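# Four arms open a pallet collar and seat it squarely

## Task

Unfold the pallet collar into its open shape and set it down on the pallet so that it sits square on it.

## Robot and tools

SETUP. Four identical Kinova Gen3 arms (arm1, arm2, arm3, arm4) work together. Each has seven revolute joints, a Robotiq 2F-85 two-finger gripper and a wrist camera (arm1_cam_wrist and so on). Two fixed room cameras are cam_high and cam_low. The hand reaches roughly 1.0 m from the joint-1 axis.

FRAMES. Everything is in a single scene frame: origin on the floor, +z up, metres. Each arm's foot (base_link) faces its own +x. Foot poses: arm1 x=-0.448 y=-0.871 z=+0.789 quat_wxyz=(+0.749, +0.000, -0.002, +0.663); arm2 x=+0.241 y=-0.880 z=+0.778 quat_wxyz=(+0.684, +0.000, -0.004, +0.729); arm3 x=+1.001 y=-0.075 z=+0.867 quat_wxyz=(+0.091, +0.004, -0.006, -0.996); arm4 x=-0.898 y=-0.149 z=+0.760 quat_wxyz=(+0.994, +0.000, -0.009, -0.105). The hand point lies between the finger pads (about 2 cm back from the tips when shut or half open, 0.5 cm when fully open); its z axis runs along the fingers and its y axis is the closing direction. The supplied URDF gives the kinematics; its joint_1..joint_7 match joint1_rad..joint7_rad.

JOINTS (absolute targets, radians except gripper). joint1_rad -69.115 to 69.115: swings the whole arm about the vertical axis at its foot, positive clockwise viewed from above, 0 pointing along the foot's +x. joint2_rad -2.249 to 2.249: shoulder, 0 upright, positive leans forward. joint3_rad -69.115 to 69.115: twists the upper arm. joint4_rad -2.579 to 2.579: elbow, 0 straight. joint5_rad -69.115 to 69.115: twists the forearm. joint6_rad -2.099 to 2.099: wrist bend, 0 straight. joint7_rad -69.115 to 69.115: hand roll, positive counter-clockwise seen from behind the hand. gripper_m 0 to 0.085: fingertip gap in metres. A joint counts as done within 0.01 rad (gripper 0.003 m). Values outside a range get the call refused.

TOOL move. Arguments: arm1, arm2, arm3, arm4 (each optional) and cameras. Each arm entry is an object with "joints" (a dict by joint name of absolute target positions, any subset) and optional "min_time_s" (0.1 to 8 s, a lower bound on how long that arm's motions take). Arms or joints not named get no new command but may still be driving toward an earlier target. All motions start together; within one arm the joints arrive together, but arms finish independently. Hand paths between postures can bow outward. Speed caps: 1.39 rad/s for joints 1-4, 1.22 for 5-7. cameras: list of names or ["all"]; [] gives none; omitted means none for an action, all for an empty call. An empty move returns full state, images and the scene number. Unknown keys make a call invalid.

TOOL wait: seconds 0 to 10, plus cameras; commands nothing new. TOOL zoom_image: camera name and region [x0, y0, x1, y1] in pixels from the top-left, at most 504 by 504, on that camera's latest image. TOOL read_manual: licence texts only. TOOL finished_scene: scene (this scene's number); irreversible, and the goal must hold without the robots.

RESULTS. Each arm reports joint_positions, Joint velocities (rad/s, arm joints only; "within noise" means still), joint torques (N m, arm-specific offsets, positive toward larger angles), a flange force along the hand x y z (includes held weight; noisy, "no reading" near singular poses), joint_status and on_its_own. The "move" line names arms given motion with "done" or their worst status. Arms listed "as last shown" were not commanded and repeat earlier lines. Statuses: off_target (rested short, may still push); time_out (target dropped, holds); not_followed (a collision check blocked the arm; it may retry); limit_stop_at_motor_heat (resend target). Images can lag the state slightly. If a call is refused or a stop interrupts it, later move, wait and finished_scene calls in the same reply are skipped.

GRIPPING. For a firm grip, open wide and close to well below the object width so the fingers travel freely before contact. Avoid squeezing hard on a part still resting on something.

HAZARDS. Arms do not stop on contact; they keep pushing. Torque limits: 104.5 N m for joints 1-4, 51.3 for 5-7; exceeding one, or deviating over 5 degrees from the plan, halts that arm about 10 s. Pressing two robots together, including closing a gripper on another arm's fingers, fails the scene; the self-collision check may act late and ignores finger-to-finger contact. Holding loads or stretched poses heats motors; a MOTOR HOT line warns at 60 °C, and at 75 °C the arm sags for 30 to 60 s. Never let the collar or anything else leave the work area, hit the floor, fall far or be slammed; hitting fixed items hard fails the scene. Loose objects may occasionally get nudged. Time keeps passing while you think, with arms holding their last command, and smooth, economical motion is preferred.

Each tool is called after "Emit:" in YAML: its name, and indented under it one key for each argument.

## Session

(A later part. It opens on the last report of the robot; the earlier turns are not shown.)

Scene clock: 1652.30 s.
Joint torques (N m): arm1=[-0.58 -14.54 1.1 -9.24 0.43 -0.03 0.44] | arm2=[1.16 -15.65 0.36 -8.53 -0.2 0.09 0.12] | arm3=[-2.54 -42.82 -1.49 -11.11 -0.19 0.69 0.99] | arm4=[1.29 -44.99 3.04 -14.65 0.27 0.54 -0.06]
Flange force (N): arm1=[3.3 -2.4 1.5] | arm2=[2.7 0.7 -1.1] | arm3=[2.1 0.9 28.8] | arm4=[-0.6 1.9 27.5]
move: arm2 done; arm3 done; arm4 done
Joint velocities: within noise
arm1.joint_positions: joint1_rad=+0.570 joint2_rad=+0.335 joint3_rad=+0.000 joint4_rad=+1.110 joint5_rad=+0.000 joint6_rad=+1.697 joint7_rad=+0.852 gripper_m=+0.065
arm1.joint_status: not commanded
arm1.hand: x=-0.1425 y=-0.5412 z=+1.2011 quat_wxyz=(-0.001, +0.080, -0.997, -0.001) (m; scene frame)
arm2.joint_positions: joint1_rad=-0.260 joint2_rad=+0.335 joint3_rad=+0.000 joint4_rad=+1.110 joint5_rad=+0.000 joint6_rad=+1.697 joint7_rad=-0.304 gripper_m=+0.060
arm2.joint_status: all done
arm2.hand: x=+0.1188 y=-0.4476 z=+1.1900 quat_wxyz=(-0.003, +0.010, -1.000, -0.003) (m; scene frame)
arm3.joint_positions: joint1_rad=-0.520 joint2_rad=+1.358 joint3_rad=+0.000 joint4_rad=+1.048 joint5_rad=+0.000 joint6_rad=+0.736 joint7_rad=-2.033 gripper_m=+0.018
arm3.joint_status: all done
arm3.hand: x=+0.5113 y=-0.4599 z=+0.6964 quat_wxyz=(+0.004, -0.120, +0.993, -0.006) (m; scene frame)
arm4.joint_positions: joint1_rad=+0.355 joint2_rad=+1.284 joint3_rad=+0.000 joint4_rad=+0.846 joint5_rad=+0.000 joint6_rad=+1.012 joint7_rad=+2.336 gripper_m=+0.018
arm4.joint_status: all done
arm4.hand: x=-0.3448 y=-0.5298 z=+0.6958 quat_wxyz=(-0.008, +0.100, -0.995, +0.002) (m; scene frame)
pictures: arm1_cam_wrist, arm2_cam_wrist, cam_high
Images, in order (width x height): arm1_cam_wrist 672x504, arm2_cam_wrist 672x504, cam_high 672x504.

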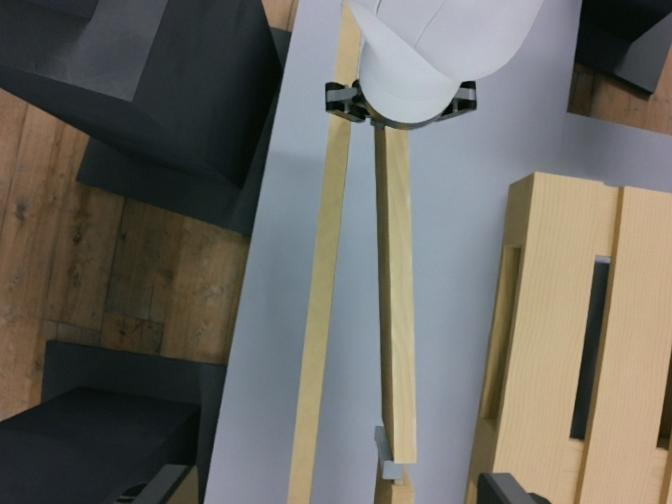

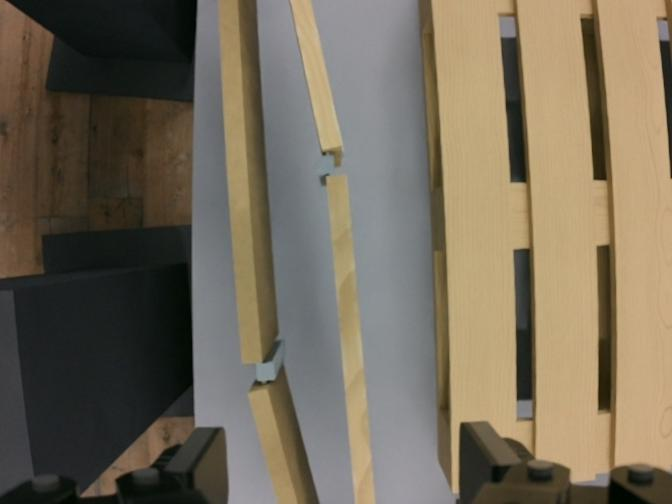

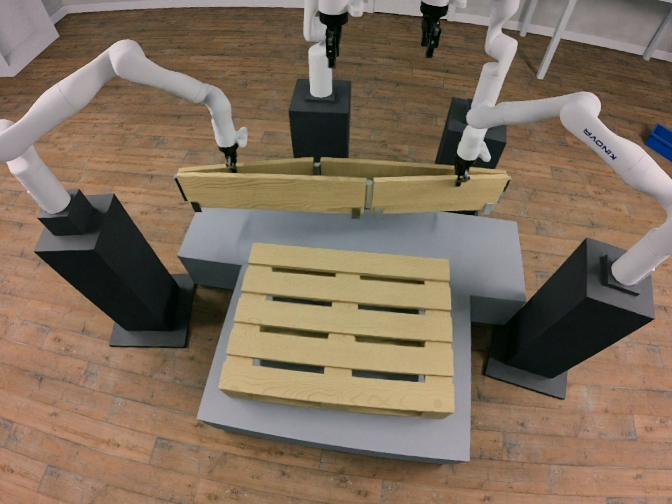

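Emit:
move:
  arm3: {"joints": {"joint1_rad": -0.3888, "joint2_rad": 1.2931, "joint4_rad": 1.2492, "joint6_rad": 0.5993, "joint7_rad": -1.6717}, "min_time_s": 1.8}
  arm4: {"joints": {"joint1_rad": 0.2625, "joint2_rad": 1.1783, "joint4_rad": 1.1166, "joint6_rad": 0.8467, "joint7_rad": 2.4806}, "min_time_s": 1.8}
  cameras: ["arm2_cam_wrist"]

Emit:
move:
  arm3: {"joints": {"joint1_rad": -0.2386, "joint2_rad": 1.2591, "joint4_rad": 1.3652, "joint6_rad": 0.5173, "joint7_rad": -1.2914}, "min_time_s": 1.8}
  arm4: {"joints": {"joint1_rad": 0.1527, "joint2_rad": 1.11, "joint4_rad": 1.3003, "joint6_rad": 0.7313, "joint7_rad": 2.6077}, "min_time_s": 1.8}
  cameras: ["arm2_cam_wrist", "arm3_cam_wrist", "arm4_cam_wrist", "cam_high"]

Scene clock: 1763.00 s.
Joint torques (N m): arm1=[-0.6 -14.53 1.1 -9.21 0.43 -0.02 0.46] | arm2=[1.11 -15.69 0.29 -8.49 -0.21 0.06 0.12] | arm3=[-1.78 -41.8 -0.95 -11.29 0.68 -0.49 1.84] | arm4=[-0.09 -43.92 1.11 -14.94 -1.37 -0.71 -0.68]
Flange force (N): arm1=[3.3 -2.4 1.4] | arm2=[2.7 1.1 -1.3] | arm3=[-2.8 -0.8 28.2] | arm4=[3.2 2.0 28.2]
move: arm3 done; arm4 done
MOTOR HOT: the motor of arm4's joint2_rad reports 63 °C; the controller stops that arm at 75 °C. To cool a motor, set the load down, stop pushing, or move to a pose that needs little force.
Joint velocities: within noise
arm1, arm2: as last shown
arm3.joint_positions: joint1_rad=-0.389 joint2_rad=+1.293 joint3_rad=+0.000 joint4_rad=+1.249 joint5_rad=+0.000 joint6_rad=+0.599 joint7_rad=-1.672 gripper_m=+0.018
arm3.joint_status: all done
arm3.hand: x=+0.4992 y=-0.3705 z=+0.6953 quat_wxyz=(+0.003, -0.233, +0.973, -0.006) (m; scene frame)
arm4.joint_positions: joint1_rad=+0.262 joint2_rad=+1.178 joint3_rad=+0.000 joint4_rad=+1.117 joint5_rad=+0.000 joint6_rad=+0.847 joint7_rad=+2.481 gripper_m=+0.018
arm4.joint_status: all done
arm4.hand: x=-0.3528 y=-0.4563 z=+0.6958 quat_wxyz=(-0.008, +0.216, -0.976, +0.003) (m; scene frame)
pictures: arm2_cam_wrist
Images, in order (width x height): arm2_cam_wrist 672x504.

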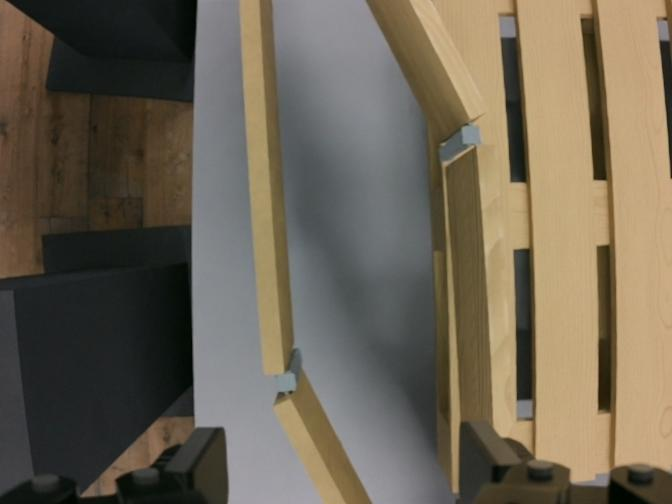

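Scene clock: 1765.10 s.
Joint torques (N m): arm1=[-0.58 -14.55 1.11 -9.21 0.43 -0.03 0.46] | arm2=[1.22 -15.7 0.36 -8.56 -0.21 0.04 0.13] | arm3=[-0.96 -40.53 -0.46 -11.25 0.69 -0.95 1.65] | arm4=[-0.98 -43.63 0.37 -15.98 -1.79 -2.2 -0.71]
Flange force (N): arm1=[3.3 -2.3 1.4] | arm2=[2.9 0.8 -1.2] | arm3=[-5.2 -3.9 27.0] | arm4=[6.0 4.3 28.9]
move: arm3 done; arm4 done
MOTOR HOT: still on. The motor of arm4's joint2_rad reports 63 °C.
Joint velocities: within noise
arm1, arm2: as last shown
arm3.joint_positions: joint1_rad=-0.239 joint2_rad=+1.259 joint3_rad=+0.000 joint4_rad=+1.365 joint5_rad=+0.000 joint6_rad=+0.517 joint7_rad=-1.291 gripper_m=+0.018
arm3.joint_status: all done
arm3.hand: x=+0.4848 y=-0.2813 z=+0.6942 quat_wxyz=(+0.002, -0.343, +0.939, -0.006) (m; scene frame)
arm4.joint_positions: joint1_rad=+0.153 joint2_rad=+1.110 joint3_rad=+0.000 joint4_rad=+1.300 joint5_rad=+0.000 joint6_rad=+0.731 joint7_rad=+2.608 gripper_m=+0.018
arm4.joint_status: all done
arm4.hand: x=-0.3575 y=-0.3814 z=+0.6959 quat_wxyz=(-0.008, +0.330, -0.944, +0.004) (m; scene frame)
pictures: arm2_cam_wrist, arm3_cam_wrist, arm4_cam_wrist, cam_high
Images, in order (width x height): arm2_cam_wrist 672x504, arm3_cam_wrist 672x504, arm4_cam_wrist 672x504, cam_high 672x504.

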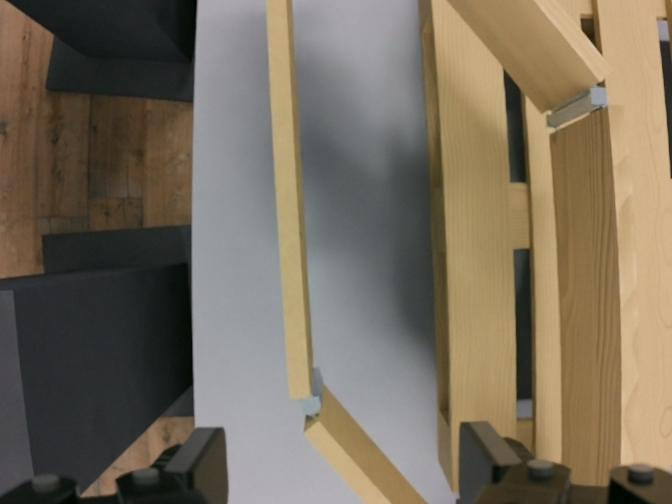

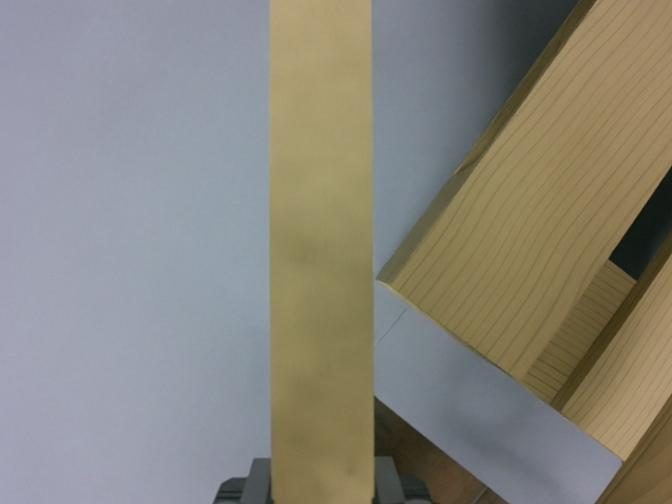

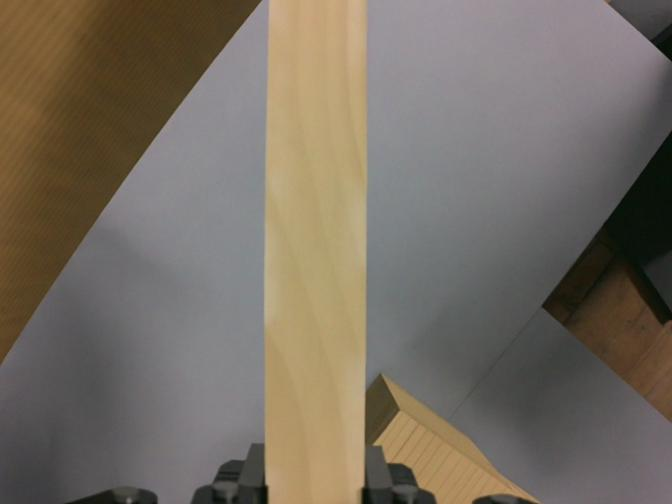

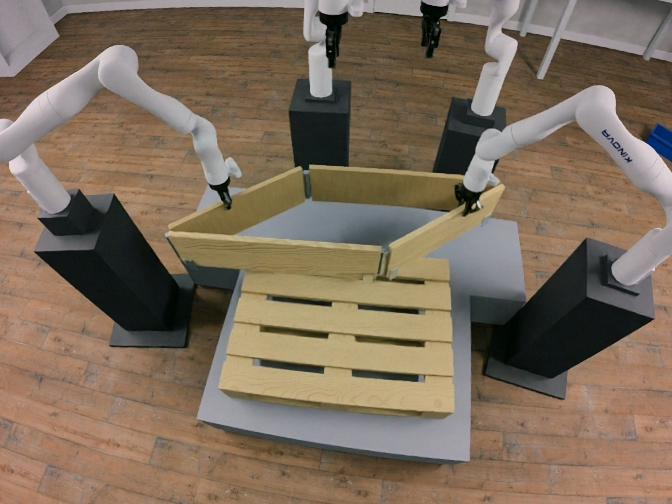

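Emit:
move:
  arm3: {"joints": {"joint1_rad": -0.0778, "joint2_rad": 1.2477, "joint4_rad": 1.4067, "joint6_rad": 0.4872, "joint7_rad": -0.9004}, "min_time_s": 1.8}
  arm4: {"joints": {"joint1_rad": 0.027, "joint2_rad": 1.0656, "joint4_rad": 1.426, "joint6_rad": 0.65, "joint7_rad": 2.7189}, "min_time_s": 1.8}

Emit:
move:
  arm3: {"joints": {"joint1_rad": 0.0824, "joint2_rad": 1.2555, "joint4_rad": 1.3783, "joint6_rad": 0.5078, "joint7_rad": -0.51}, "min_time_s": 1.8}
  arm4: {"joints": {"joint1_rad": -0.1124, "joint2_rad": 1.0403, "joint4_rad": 1.4993, "joint6_rad": 0.602, "joint7_rad": 2.8163}, "min_time_s": 1.8}
  cameras: ["arm2_cam_wrist", "cam_high"]

Scene clock: 1774.43 s.
Joint torques (N m): arm1=[-0.57 -14.55 1.14 -9.22 0.44 -0.03 0.47] | arm2=[1.15 -15.66 0.39 -8.55 -0.21 0.06 0.21] | arm3=[-1.03 -39.49 -1.15 -10.27 0.19 -0.69 1.27] | arm4=[-0.55 -41.5 0.61 -14.4 -1.38 -2.01 -0.39]
Flange force (N): arm1=[3.3 -2.3 1.4] | arm2=[2.9 0.6 -1.1] | arm3=[-3.1 -4.4 26.9] | arm4=[4.0 4.1 28.8]
move: arm3 done; arm4 done
MOTOR HOT: still on. The motor of arm4's joint2_rad reports 63 °C.
Joint velocities: within noise
arm1, arm2: as last shown
arm3.joint_positions: joint1_rad=-0.078 joint2_rad=+1.248 joint3_rad=+0.000 joint4_rad=+1.407 joint5_rad=+0.000 joint6_rad=+0.487 joint7_rad=-0.900 gripper_m=+0.018
arm3.joint_status: all done
arm3.hand: x=+0.4682 y=-0.1932 z=+0.6932 quat_wxyz=(+0.001, -0.448, +0.894, -0.007) (m; scene frame)
arm4.joint_positions: joint1_rad=+0.027 joint2_rad=+1.066 joint3_rad=+0.000 joint4_rad=+1.426 joint5_rad=+0.000 joint6_rad=+0.650 joint7_rad=+2.719 gripper_m=+0.018
arm4.joint_status: all done
arm4.hand: x=-0.3602 y=-0.3053 z=+0.6960 quat_wxyz=(-0.007, +0.440, -0.898, +0.005) (m; scene frame)
pictures: none

Scene clock: 1776.53 s.
Joint torques (N m): arm1=[-0.59 -14.58 1.11 -9.25 0.42 -0.01 0.47] | arm2=[1.1 -15.72 0.45 -8.51 -0.17 0.04 0.15] | arm3=[-0.72 -38.15 -1.12 -8.74 -0.17 0.44 0.91] | arm4=[-0.44 -40.04 0.84 -12.91 -0.98 -1.4 0.04]
Flange force (N): arm1=[3.3 -2.3 1.6] | arm2=[2.8 1.0 -1.3] | arm3=[-0.4 -3.3 26.3] | arm4=[2.5 3.5 29.4]
move: arm3 done; arm4 done
MOTOR HOT: still on. The motor of arm4's joint2_rad reports 64 °C.
Joint velocities: within noise
arm1, arm2: as last shown
arm3.joint_positions: joint1_rad=+0.082 joint2_rad=+1.256 joint3_rad=+0.000 joint4_rad=+1.378 joint5_rad=+0.000 joint6_rad=+0.508 joint7_rad=-0.510 gripper_m=+0.018
arm3.joint_status: all done
arm3.hand: x=+0.4498 y=-0.1072 z=+0.6920 quat_wxyz=(+0.001, -0.548, +0.836, -0.007) (m; scene frame)
arm4.joint_positions: joint1_rad=-0.112 joint2_rad=+1.040 joint3_rad=+0.000 joint4_rad=+1.499 joint5_rad=+0.000 joint6_rad=+0.602 joint7_rad=+2.816 gripper_m=+0.018
arm4.joint_status: all done
arm4.hand: x=-0.3612 y=-0.2275 z=+0.6962 quat_wxyz=(-0.007, +0.543, -0.840, +0.006) (m; scene frame)
pictures: arm2_cam_wrist, cam_high
Images, in order (width x height): arm2_cam_wrist 672x504, cam_high 672x504.

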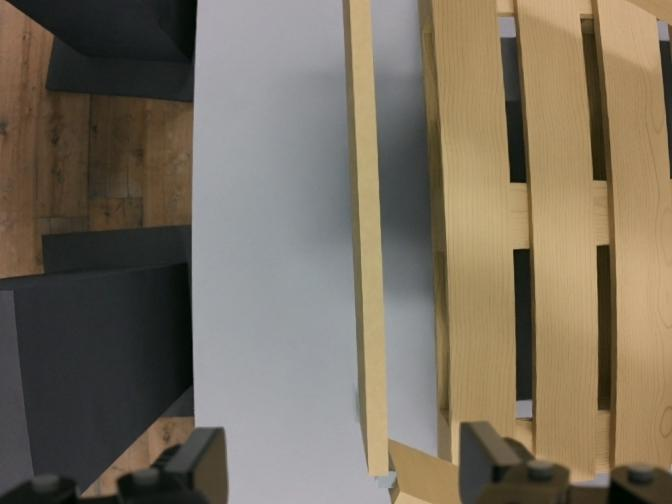

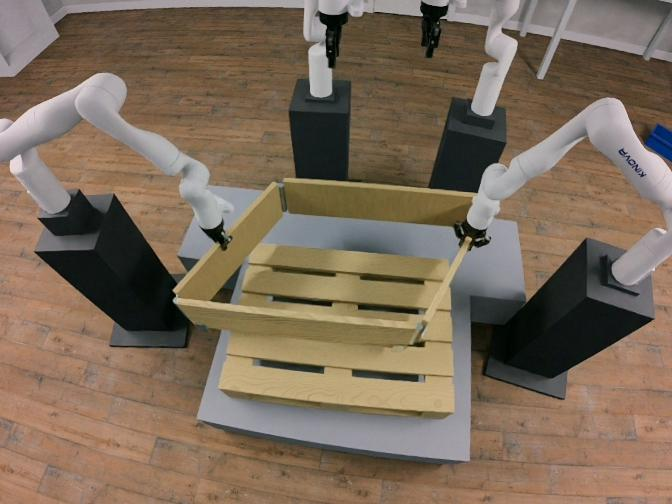

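Emit:
move:
  arm3: {"joints": {"joint1_rad": 0.232, "joint2_rad": 1.2821, "joint4_rad": 1.286, "joint6_rad": 0.5735, "joint7_rad": -0.1302}, "min_time_s": 1.8}
  arm4: {"joints": {"joint1_rad": -0.2616, "joint2_rad": 1.0326, "joint4_rad": 1.5215, "joint6_rad": 0.5875, "joint7_rad": 2.9039}, "min_time_s": 1.8}

Emit:
move:
  arm3: {"joints": {"joint1_rad": 0.3651, "joint2_rad": 1.3313, "joint4_rad": 1.1281, "joint6_rad": 0.6822, "joint7_rad": 0.2332}, "min_time_s": 1.8}
  arm4: {"joints": {"joint1_rad": -0.4133, "joint2_rad": 1.0422, "joint4_rad": 1.4905, "joint6_rad": 0.6089, "joint7_rad": 2.9891}, "min_time_s": 1.8}
  cameras: ["all"]

Scene clock: 1784.13 s.
Joint torques (N m): arm1=[-0.61 -14.55 1.09 -9.23 0.41 -0.01 0.45] | arm2=[1.15 -15.66 0.44 -8.59 -0.19 0.04 0.11] | arm3=[-0.46 -35.5 -0.73 -5.9 -0.15 2.63 0.84] | arm4=[-0.9 -38.82 0.83 -10.36 -0.33 -0.18 0.58]
Flange force (N): arm1=[3.3 -2.4 1.5] | arm2=[2.7 0.6 -1.0] | arm3=[1.5 1.7 24.6] | arm4=[1.2 -1.2 30.5]
move: arm3 done; arm4 done
MOTOR HOT: still on. The motor of arm4's joint2_rad reports 63 °C.
Joint velocities: within noise
arm1, arm2: as last shown
arm3.joint_positions: joint1_rad=+0.232 joint2_rad=+1.282 joint3_rad=+0.000 joint4_rad=+1.286 joint5_rad=+0.000 joint6_rad=+0.574 joint7_rad=-0.130 gripper_m=+0.018
arm3.joint_status: all done
arm3.hand: x=+0.4305 y=-0.0234 z=+0.6909 quat_wxyz=(+0.000, -0.641, +0.768, -0.007) (m; scene frame)
arm4.joint_positions: joint1_rad=-0.262 joint2_rad=+1.033 joint3_rad=+0.000 joint4_rad=+1.521 joint5_rad=+0.000 joint6_rad=+0.587 joint7_rad=+2.904 gripper_m=+0.018
arm4.joint_status: all done
arm4.hand: x=-0.3610 y=-0.1472 z=+0.6963 quat_wxyz=(-0.006, +0.638, -0.770, +0.006) (m; scene frame)
pictures: none

Scene clock: 1786.23 s.
Joint torques (N m): arm1=[-0.6 -14.58 1.11 -9.22 0.43 -0.02 0.49] | arm2=[1.16 -15.66 0.45 -8.64 -0.17 0.08 0.14] | arm3=[0.7 -32.21 0.55 -2.8 0.31 5.41 0.85] | arm4=[-1.97 -39 0.36 -8.42 0.19 0.99 1.14]
Flange force (N): arm1=[3.3 -2.2 1.4] | arm2=[2.7 0.3 -0.7] | arm3=[1.2 7.6 22.0] | arm4=[1.7 -6.9 32.5]
move: arm3 done; arm4 done
MOTOR HOT: still on. The motor of arm4's joint2_rad reports 63 °C.
Joint velocities: within noise
arm1, arm2: as last shown
arm3.joint_positions: joint1_rad=+0.365 joint2_rad=+1.331 joint3_rad=+0.000 joint4_rad=+1.128 joint5_rad=+0.000 joint6_rad=+0.682 joint7_rad=+0.233 gripper_m=+0.018
arm3.joint_status: all done
arm3.hand: x=+0.4102 y=+0.0580 z=+0.6900 quat_wxyz=(-0.001, -0.725, +0.689, -0.007) (m; scene frame)
arm4.joint_positions: joint1_rad=-0.413 joint2_rad=+1.042 joint3_rad=+0.000 joint4_rad=+1.490 joint5_rad=+0.000 joint6_rad=+0.609 joint7_rad=+2.989 gripper_m=+0.018
arm4.joint_status: all done
arm4.hand: x=-0.3601 y=-0.0647 z=+0.6964 quat_wxyz=(-0.005, +0.725, -0.689, +0.007) (m; scene frame)
pictures: arm1_cam_wrist, arm2_cam_wrist, arm3_cam_wrist, arm4_cam_wrist, cam_high, cam_low
Images, in order (width x height): arm1_cam_wrist 672x504, arm2_cam_wrist 672x504, arm3_cam_wrist 672x504, arm4_cam_wrist 672x504, cam_high 672x504, cam_low 672x504.

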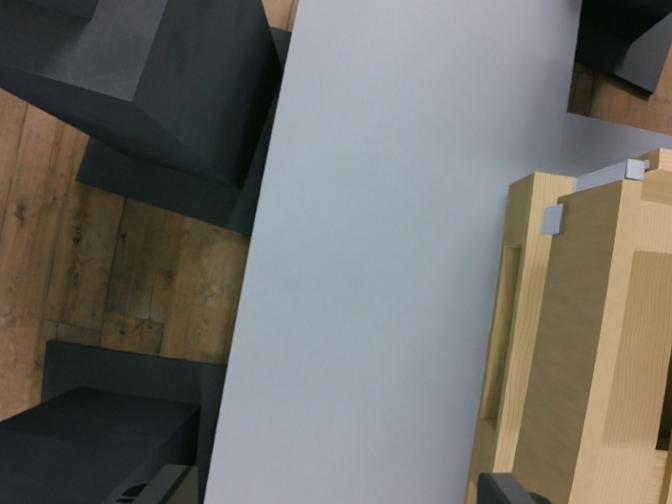

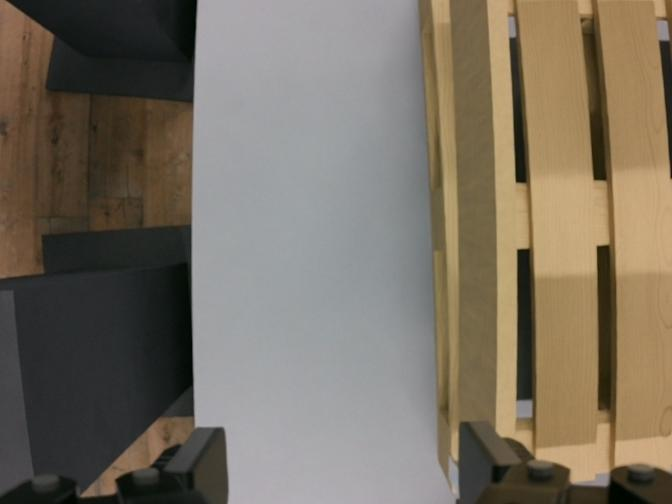

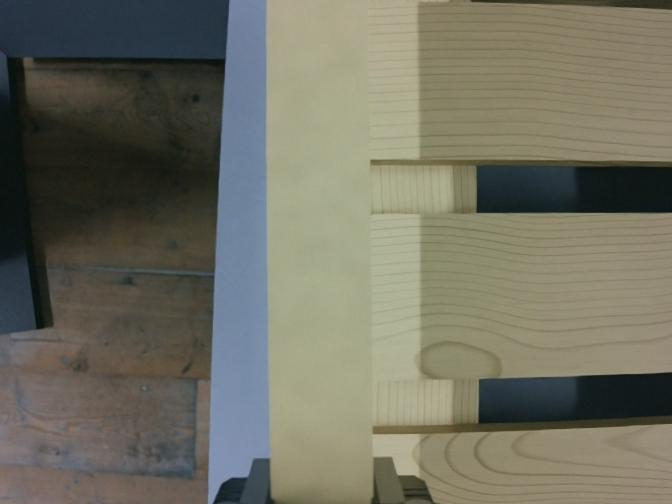

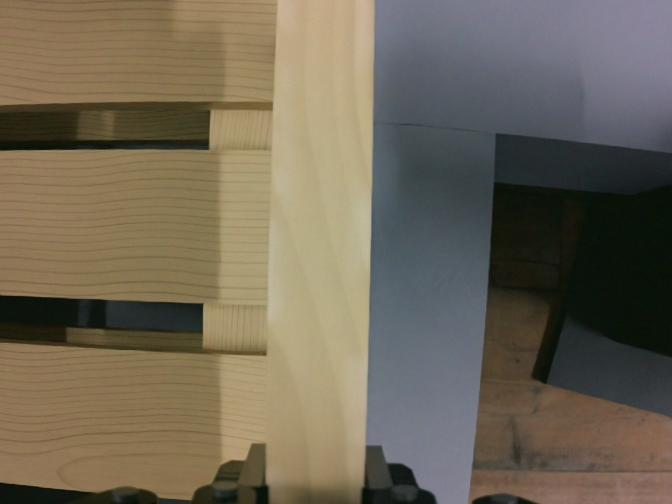

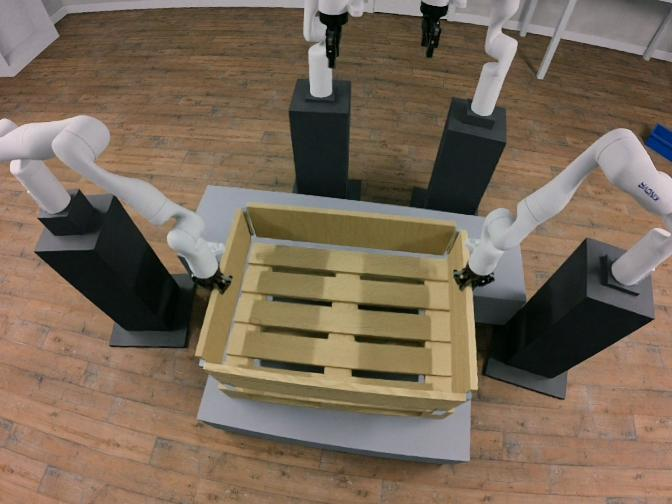

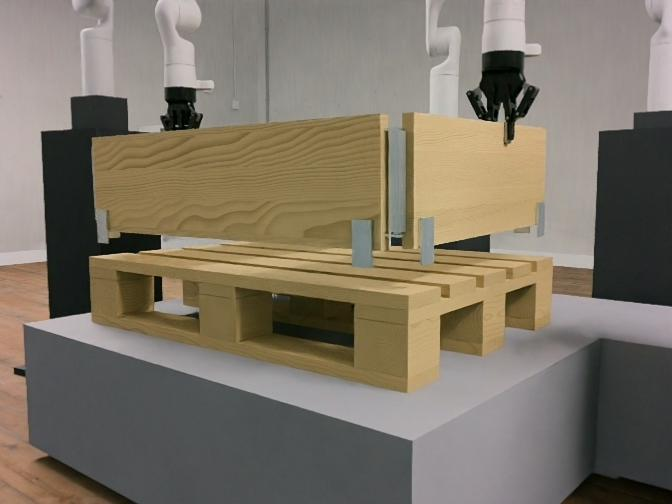

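Emit:
move:
  arm1: {"joints": {"joint1_rad": -0.0423, "joint2_rad": 0.8932, "joint4_rad": 1.487, "joint6_rad": 0.7614, "joint7_rad": 1.6502}}
  arm2: {"joints": {"joint1_rad": 0.3184, "joint2_rad": 0.9287, "joint4_rad": 1.3546, "joint6_rad": 0.8583, "joint7_rad": 1.8256}}
  cameras: ["arm1_cam_wrist", "arm2_cam_wrist", "cam_low"]

Emit:
zoom_image:
  camera: "cam_low"
  region: [330, 180, 570, 320]

Emit:
zoom_image:
  camera: "cam_low"
  region: [70, 180, 310, 320]

Scene clock: 1824.43 s.
Joint torques (N m): arm1=[-0.6 -20.55 1.3 -6.46 0.48 -0.01 0.47] | arm2=[1.17 -22.74 0.6 -6.32 -0.13 0.12 0.13] | arm3=[0.78 -32.58 0.72 -3.11 0.41 5.19 0.86] | arm4=[-1.99 -39.01 0.11 -8.53 0.03 1 1.08]
Flange force (N): arm1=[3.6 -0.1 -2.5] | arm2=[-1.9 1.5 -0.2] | arm3=[1.4 7.5 22.2] | arm4=[1.9 -6.4 32.5]
move: arm1 done; arm2 done
MOTOR HOT: still on. The motor of arm4's joint2_rad reports 61 °C.
Joint velocities: within noise
arm1.joint_positions: joint1_rad=-0.042 joint2_rad=+0.893 joint3_rad=+0.000 joint4_rad=+1.487 joint5_rad=+0.000 joint6_rad=+0.761 joint7_rad=+1.650 gripper_m=+0.065
arm1.joint_status: all done
arm1.hand: x=-0.3798 y=-0.3298 z=+0.8004 quat_wxyz=(-0.002, +0.707, -0.707, +0.000) (m; scene frame)
arm2.joint_positions: joint1_rad=+0.318 joint2_rad=+0.929 joint3_rad=+0.000 joint4_rad=+1.355 joint5_rad=+0.000 joint6_rad=+0.858 joint7_rad=+1.826 gripper_m=+0.060
arm2.joint_status: all done
arm2.hand: x=+0.4099 y=-0.3300 z=+0.8019 quat_wxyz=(-0.004, +0.707, -0.707, +0.000) (m; scene frame)
arm3: as last shown
arm4.joint_positions: joint1_rad=-0.413 joint2_rad=+1.042 joint3_rad=+0.000 joint4_rad=+1.490 joint5_rad=+0.000 joint6_rad=+0.609 joint7_rad=+2.989 gripper_m=+0.018
arm4.joint_status: not commanded
arm4.hand: x=-0.3601 y=-0.0647 z=+0.6964 quat_wxyz=(-0.005, +0.725, -0.689, +0.007) (m; scene frame)
pictures: arm1_cam_wrist, arm2_cam_wrist, cam_low
Images, in order (width x height): arm1_cam_wrist 672x504, arm2_cam_wrist 672x504, cam_low 672x504.

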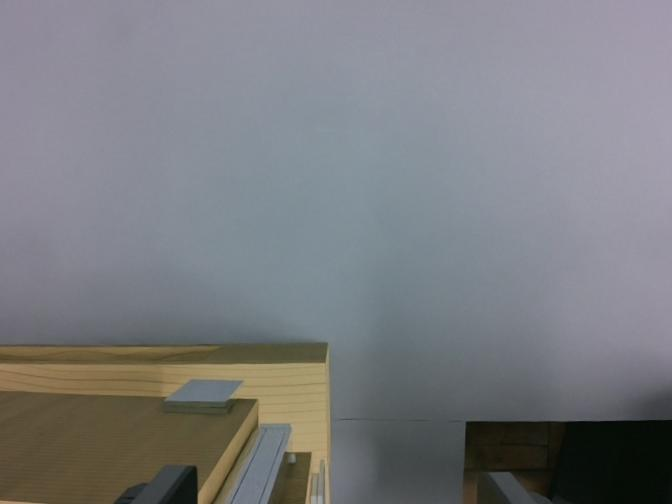

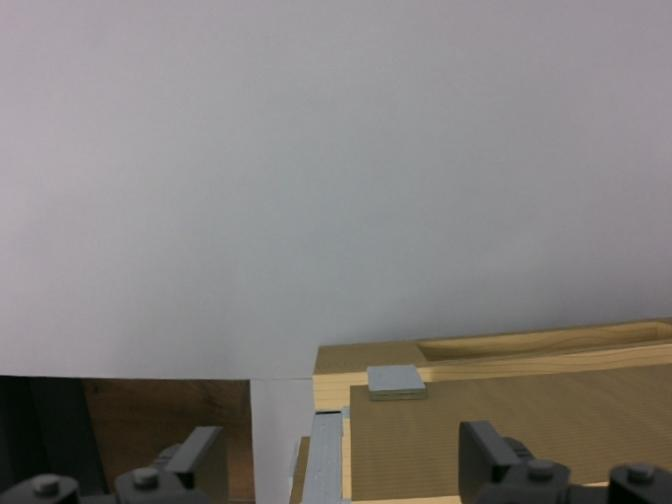

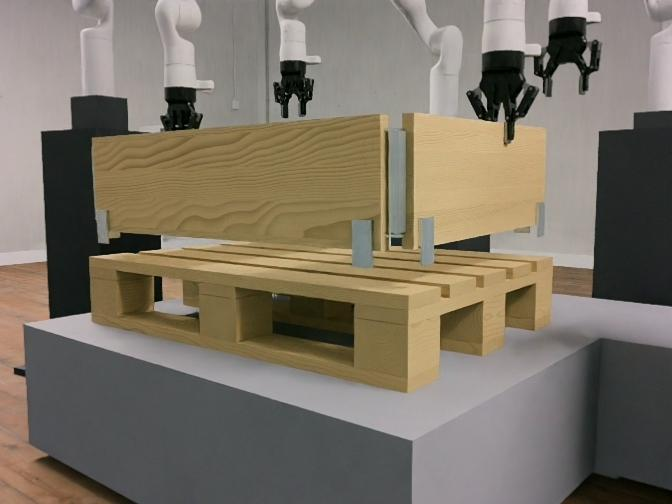

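Scaled by 2.100 from the camera's 672x504 image, which has a finer 960x720 frame.

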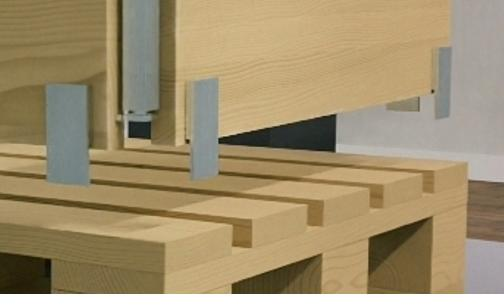

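Scaled by 2.100 from the camera's 672x504 image, which has a finer 960x720 frame.

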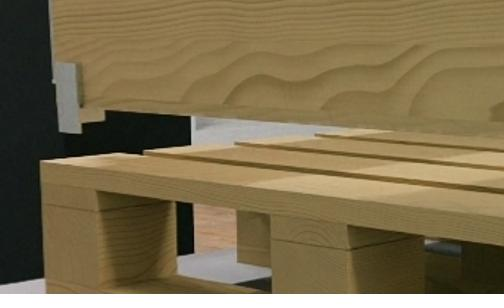

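Emit:
zoom_image:
  camera: "arm1_cam_wrist"
  region: [140, 330, 360, 504]

Emit:
zoom_image:
  camera: "arm2_cam_wrist"
  region: [220, 330, 460, 504]

Emit:
zoom_image:
  camera: "cam_high"
  region: [180, 340, 330, 440]

Emit:
move:
  cameras: ["cam_high"]

Emit:
zoom_image:
  camera: "cam_high"
  region: [190, 340, 340, 440]

Emit:
zoom_image:
  camera: "cam_high"
  region: [370, 350, 500, 440]

Scaled by 2.291.

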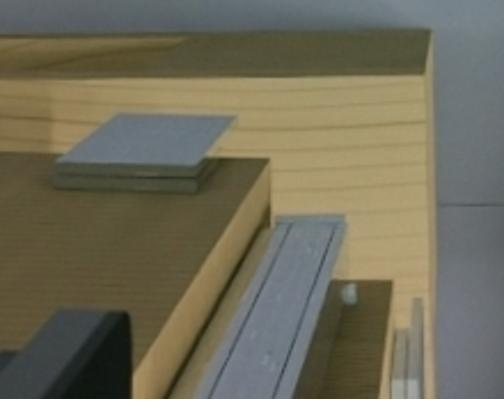

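Scaled by 2.100.

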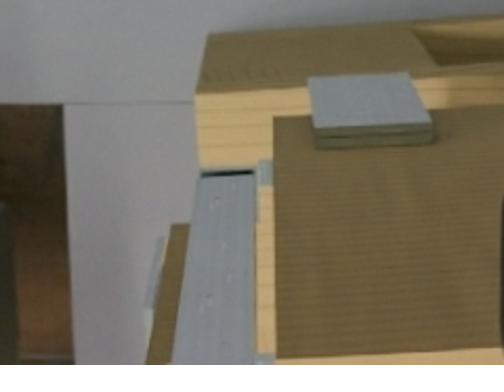

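This scene's latest camera images include none from cam_high. They are from: arm1_cam_wrist, arm2_cam_wrist, cam_low. cam_high's image comes with the result of a call that names it in "cameras".

Scene clock: 1846.17 s.
Joint torques (N m): arm1=[-0.58 -20.53 1.28 -6.49 0.45 0.01 0.46] | arm2=[1.16 -22.71 0.66 -6.37 -0.12 0.16 0.15] | arm3=[0.78 -32.56 0.75 -3.07 0.38 5.22 0.88] | arm4=[-1.99 -38.94 0.1 -8.46 0.03 1.01 1.09]
Flange force (N): arm1=[3.8 0.0 -2.5] | arm2=[-1.5 1.7 -0.1] | arm3=[1.4 7.6 22.2] | arm4=[1.9 -6.6 32.4]
MOTOR HOT: still on. The motor of arm4's joint2_rad reports 60 °C.
Joint velocities: within noise
arm1.joint_positions: joint1_rad=-0.042 joint2_rad=+0.893 joint3_rad=+0.000 joint4_rad=+1.487 joint5_rad=+0.000 joint6_rad=+0.761 joint7_rad=+1.650 gripper_m=+0.065
arm1.joint_status: all done
arm1.hand: x=-0.3798 y=-0.3298 z=+0.8004 quat_wxyz=(-0.002, +0.707, -0.707, +0.000) (m; scene frame)
arm2.joint_positions: joint1_rad=+0.318 joint2_rad=+0.929 joint3_rad=+0.000 joint4_rad=+1.355 joint5_rad=+0.000 joint6_rad=+0.858 joint7_rad=+1.826 gripper_m=+0.060
arm2.joint_status: all done
arm2.hand: x=+0.4099 y=-0.3301 z=+0.8018 quat_wxyz=(-0.004, +0.707, -0.707, +0.000) (m; scene frame)
arm3.joint_positions: joint1_rad=+0.365 joint2_rad=+1.331 joint3_rad=+0.000 joint4_rad=+1.128 joint5_rad=+0.000 joint6_rad=+0.682 joint7_rad=+0.233 gripper_m=+0.018
arm3.joint_status: not commanded
arm3.hand: x=+0.4102 y=+0.0580 z=+0.6900 quat_wxyz=(-0.001, -0.725, +0.689, -0.007) (m; scene frame)
arm4.joint_positions: joint1_rad=-0.413 joint2_rad=+1.042 joint3_rad=+0.000 joint4_rad=+1.490 joint5_rad=+0.000 joint6_rad=+0.609 joint7_rad=+2.989 gripper_m=+0.018
arm4.joint_status: not commanded
arm4.hand: x=-0.3601 y=-0.0647 z=+0.6964 quat_wxyz=(-0.005, +0.725, -0.689, +0.007) (m; scene frame)
pictures: cam_high
Images, in order (width x height): cam_high 672x504.

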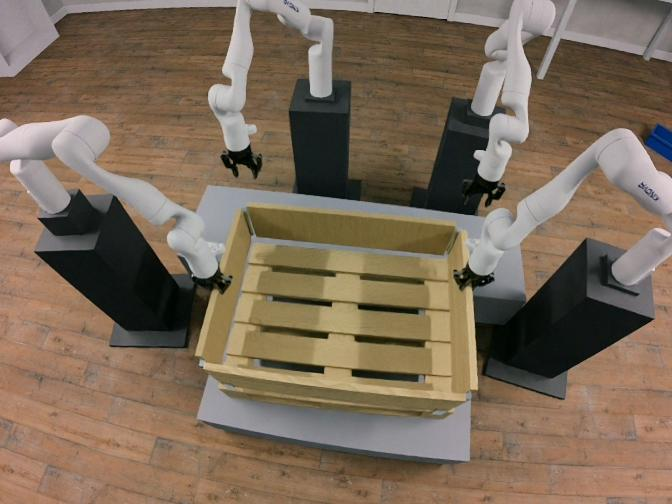

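Scaled by 3.360 from the camera's 672x504 image, which has a finer 960x720 frame.

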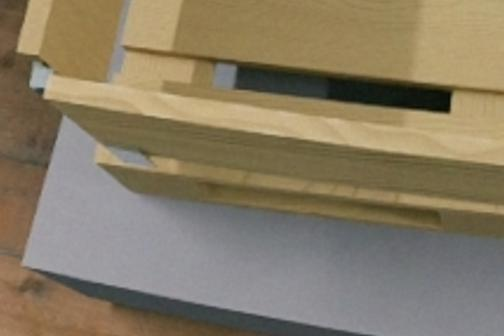

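Scaled by 3.877 from the camera's 672x504 image, which has a finer 960x720 frame.

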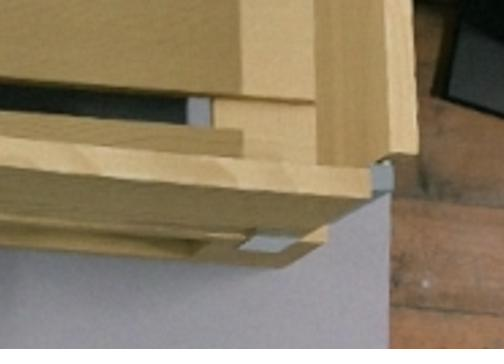

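Emit:
move:
  arm3: {"joints": {"joint1_rad": 0.3718, "joint2_rad": 1.3328, "joint4_rad": 1.0917, "joint6_rad": 0.7171, "joint7_rad": 0.2398}, "min_time_s": 0.8}
  arm4: {"joints": {"joint1_rad": -0.3905, "joint2_rad": 1.0295, "joint4_rad": 1.5291, "joint6_rad": 0.583, "joint7_rad": 3.0119}, "min_time_s": 0.8}
  cameras: ["arm1_cam_wrist", "arm2_cam_wrist"]

Emit:
zoom_image:
  camera: "arm1_cam_wrist"
  region: [140, 330, 360, 504]

Emit:
zoom_image:
  camera: "arm2_cam_wrist"
  region: [220, 330, 460, 504]

Scene clock: 1890.27 s.
Joint torques (N m): arm1=[-0.6 -20.53 1.3 -6.47 0.45 0 0.48] | arm2=[1.2 -22.69 0.6 -6.27 -0.13 0.1 0.14] | arm3=[1.48 -35.07 0.94 -4.35 0.27 4.8 0.8] | arm4=[-1.41 -35.58 0.25 -5.96 -0.11 2.51 1.06]
Flange force (N): arm1=[3.7 -0.1 -2.5] | arm2=[-2.1 1.6 -0.3] | arm3=[2.1 8.6 25.0] | arm4=[1.0 -7.1 30.2]
move: arm3 done; arm4 done
MOTOR HOT: still on. The motor of arm4's joint2_rad reports 59 °C.
Joint velocities: within noise
arm1, arm2: as last shown
arm3.joint_positions: joint1_rad=+0.372 joint2_rad=+1.333 joint3_rad=+0.000 joint4_rad=+1.092 joint5_rad=+0.000 joint6_rad=+0.717 joint7_rad=+0.240 gripper_m=+0.018
arm3.joint_status: all done
arm3.hand: x=+0.4027 y=+0.0637 z=+0.6963 quat_wxyz=(-0.001, -0.724, +0.689, -0.007) (m; scene frame)
arm4.joint_positions: joint1_rad=-0.390 joint2_rad=+1.029 joint3_rad=+0.000 joint4_rad=+1.529 joint5_rad=+0.000 joint6_rad=+0.583 joint7_rad=+3.012 gripper_m=+0.018
arm4.joint_status: all done
arm4.hand: x=-0.3676 y=-0.0787 z=+0.6963 quat_wxyz=(-0.005, +0.724, -0.689, +0.007) (m; scene frame)
pictures: arm1_cam_wrist, arm2_cam_wrist
Images, in order (width x height): arm1_cam_wrist 672x504, arm2_cam_wrist 672x504.

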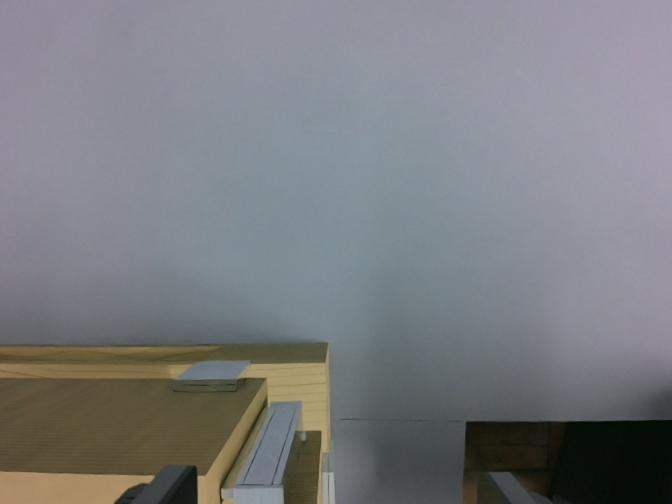

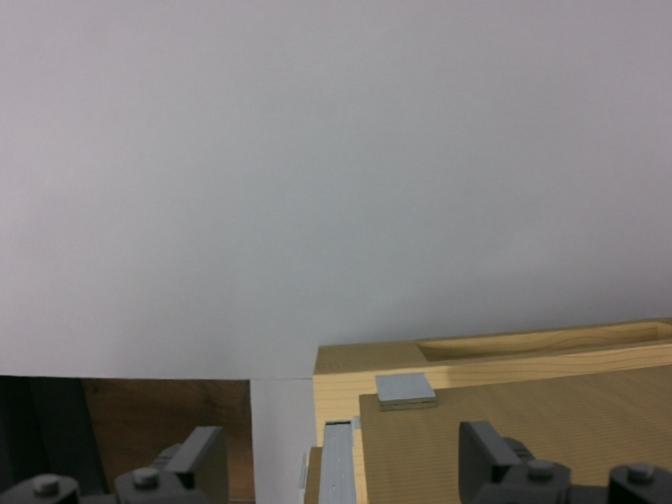

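Scaled by 2.291.

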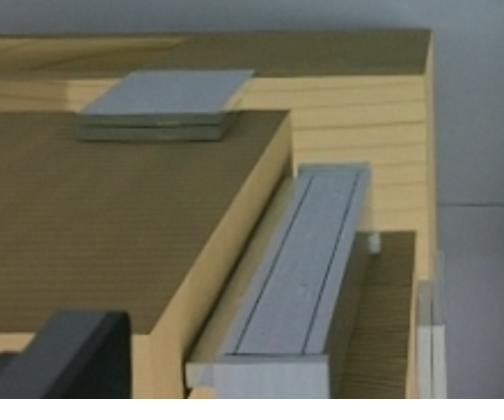

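Scaled by 2.100.

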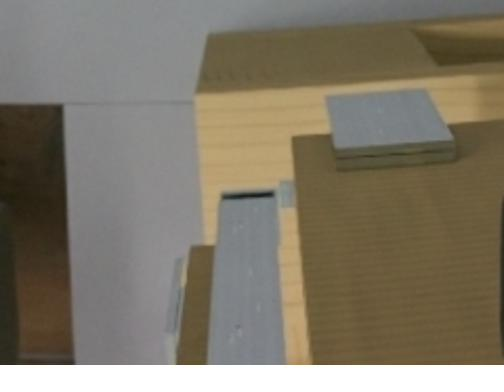

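Emit:
move:
  arm3: {"joints": {"joint2_rad": 1.4159, "joint4_rad": 1.0371, "joint6_rad": 0.6886}, "min_time_s": 1.5}
  arm4: {"joints": {"joint2_rad": 1.1097, "joint4_rad": 1.5121, "joint6_rad": 0.5198}, "min_time_s": 1.5}
  cameras: ["arm1_cam_wrist", "arm2_cam_wrist", "cam_low", "cam_high"]

Emit:
zoom_image:
  camera: "cam_low"
  region: [330, 200, 570, 320]

Emit:
zoom_image:
  camera: "cam_low"
  region: [70, 200, 310, 320]

Emit:
zoom_image:
  camera: "arm1_cam_wrist"
  region: [140, 330, 360, 504]

Emit:
zoom_image:
  camera: "arm2_cam_wrist"
  region: [220, 330, 460, 504]

Emit:
zoom_image:
  camera: "cam_high"
  region: [180, 340, 330, 440]

Emit:
zoom_image:
  camera: "cam_high"
  region: [370, 350, 500, 440]

Scene clock: 1921.27 s.
Joint torques (N m): arm1=[-0.61 -20.54 1.31 -6.48 0.47 -0.02 0.46] | arm2=[1.22 -22.75 0.67 -6.28 -0.1 0.14 0.15] | arm3=[1.77 -32.53 1.39 -1.92 0.58 5.94 0.95] | arm4=[-1.81 -34.75 -0.06 -3.44 0.07 3.26 1.16]
Flange force (N): arm1=[3.7 -0.1 -2.5] | arm2=[-2.0 1.6 -0.1] | arm3=[2.1 11.3 23.8] | arm4=[1.3 -9.9 30.4]
move: arm3 done; arm4 done
MOTOR HOT: still on. The motor of arm4's joint2_rad reports 58 °C.
Joint velocities: within noise
arm1, arm2: as last shown
arm3.joint_positions: joint1_rad=+0.372 joint2_rad=+1.416 joint3_rad=+0.000 joint4_rad=+1.037 joint5_rad=+0.000 joint6_rad=+0.689 joint7_rad=+0.240 gripper_m=+0.018
arm3.joint_status: all done
arm3.hand: x=+0.4031 y=+0.0632 z=+0.6562 quat_wxyz=(-0.001, -0.724, +0.689, -0.007) (m; scene frame)
arm4.joint_positions: joint1_rad=-0.390 joint2_rad=+1.110 joint3_rad=+0.000 joint4_rad=+1.512 joint5_rad=+0.000 joint6_rad=+0.520 joint7_rad=+3.012 gripper_m=+0.018
arm4.joint_status: all done
arm4.hand: x=-0.3676 y=-0.0789 z=+0.6563 quat_wxyz=(-0.005, +0.724, -0.689, +0.007) (m; scene frame)
pictures: arm1_cam_wrist, arm2_cam_wrist, cam_high, cam_low
Images, in order (width x height): arm1_cam_wrist 672x504, arm2_cam_wrist 672x504, cam_high 672x504, cam_low 672x504.

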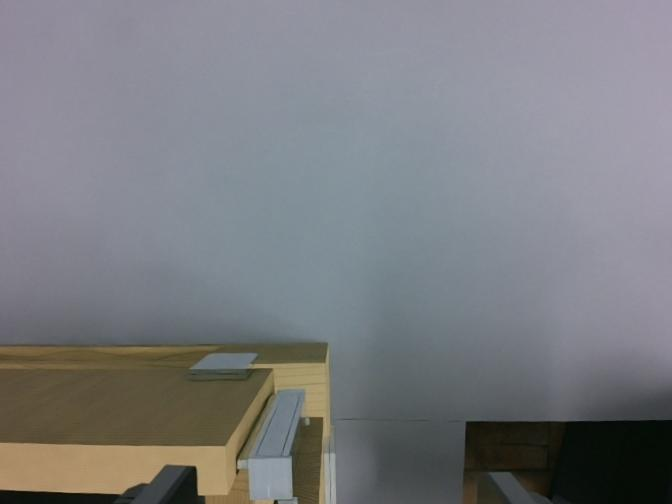

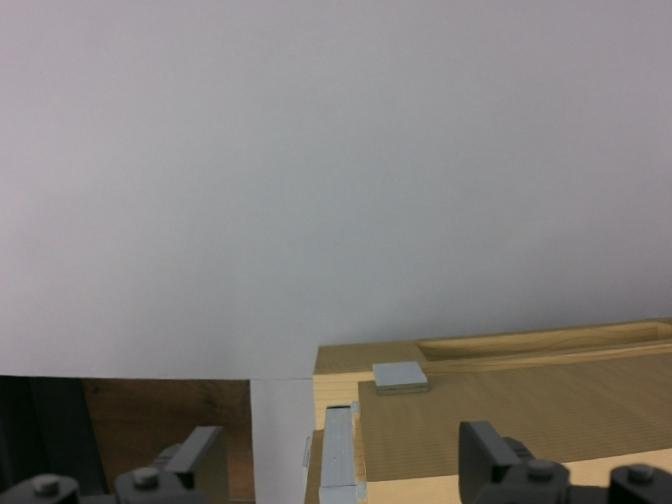

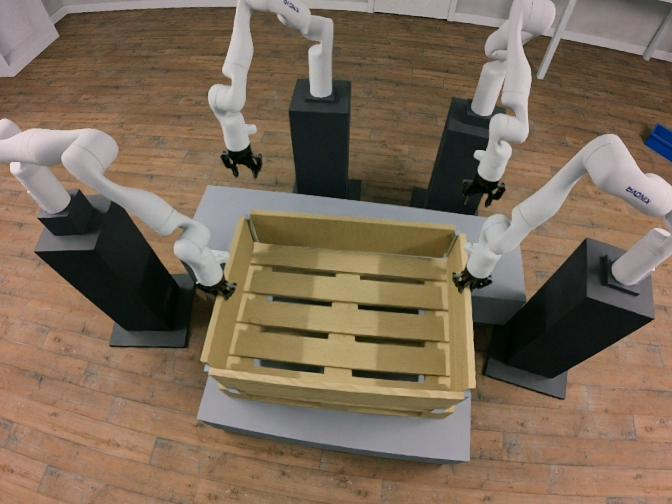

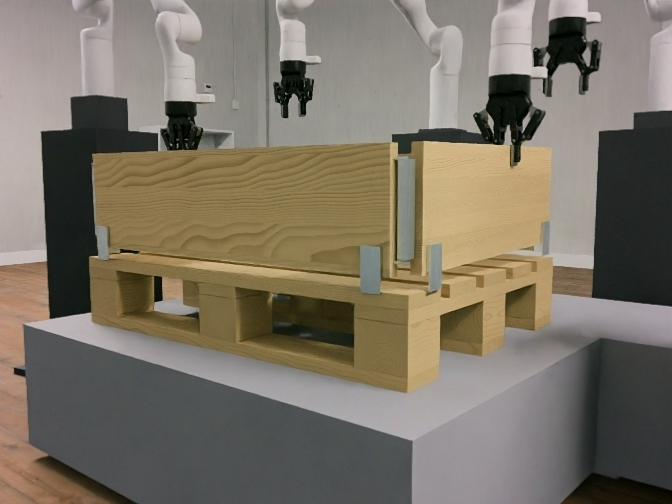

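Scaled by 2.100 from the camera's 672x504 image, which has a finer 960x720 frame.

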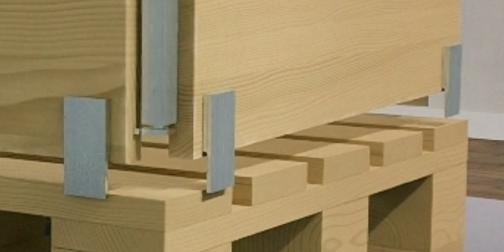

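Scaled by 2.100 from the camera's 672x504 image, which has a finer 960x720 frame.

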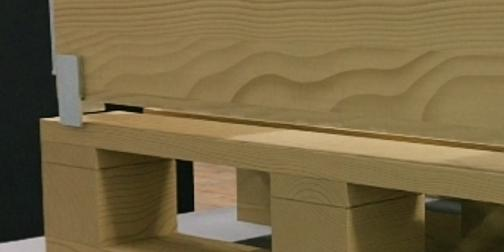

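Scaled by 2.291.

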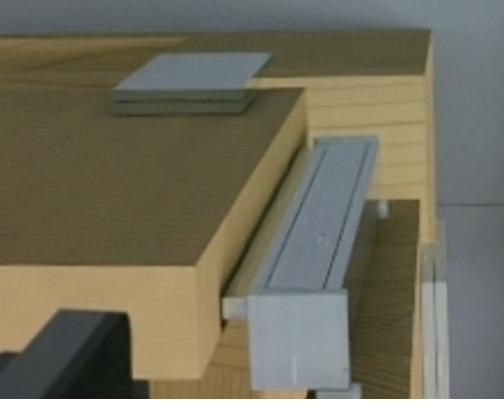

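Scaled by 2.100.

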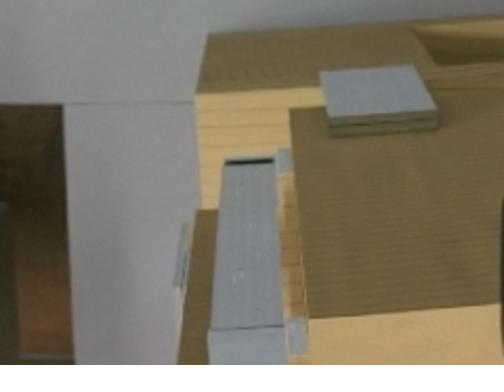

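Scaled by 3.360 from the camera's 672x504 image, which has a finer 960x720 frame.

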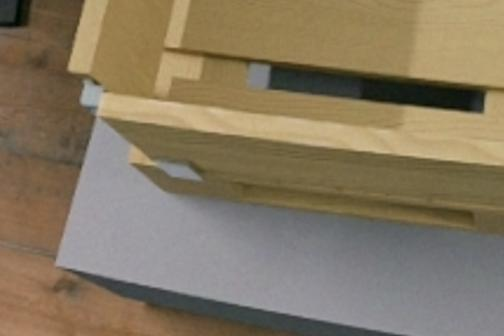

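Scaled by 3.877 from the camera's 672x504 image, which has a finer 960x720 frame.

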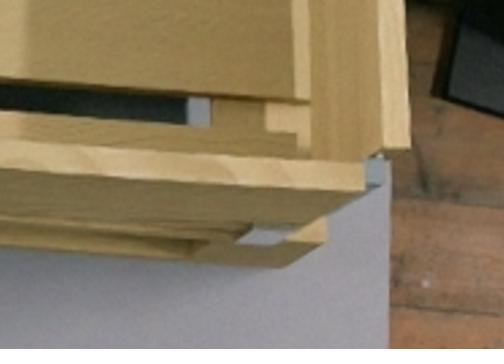

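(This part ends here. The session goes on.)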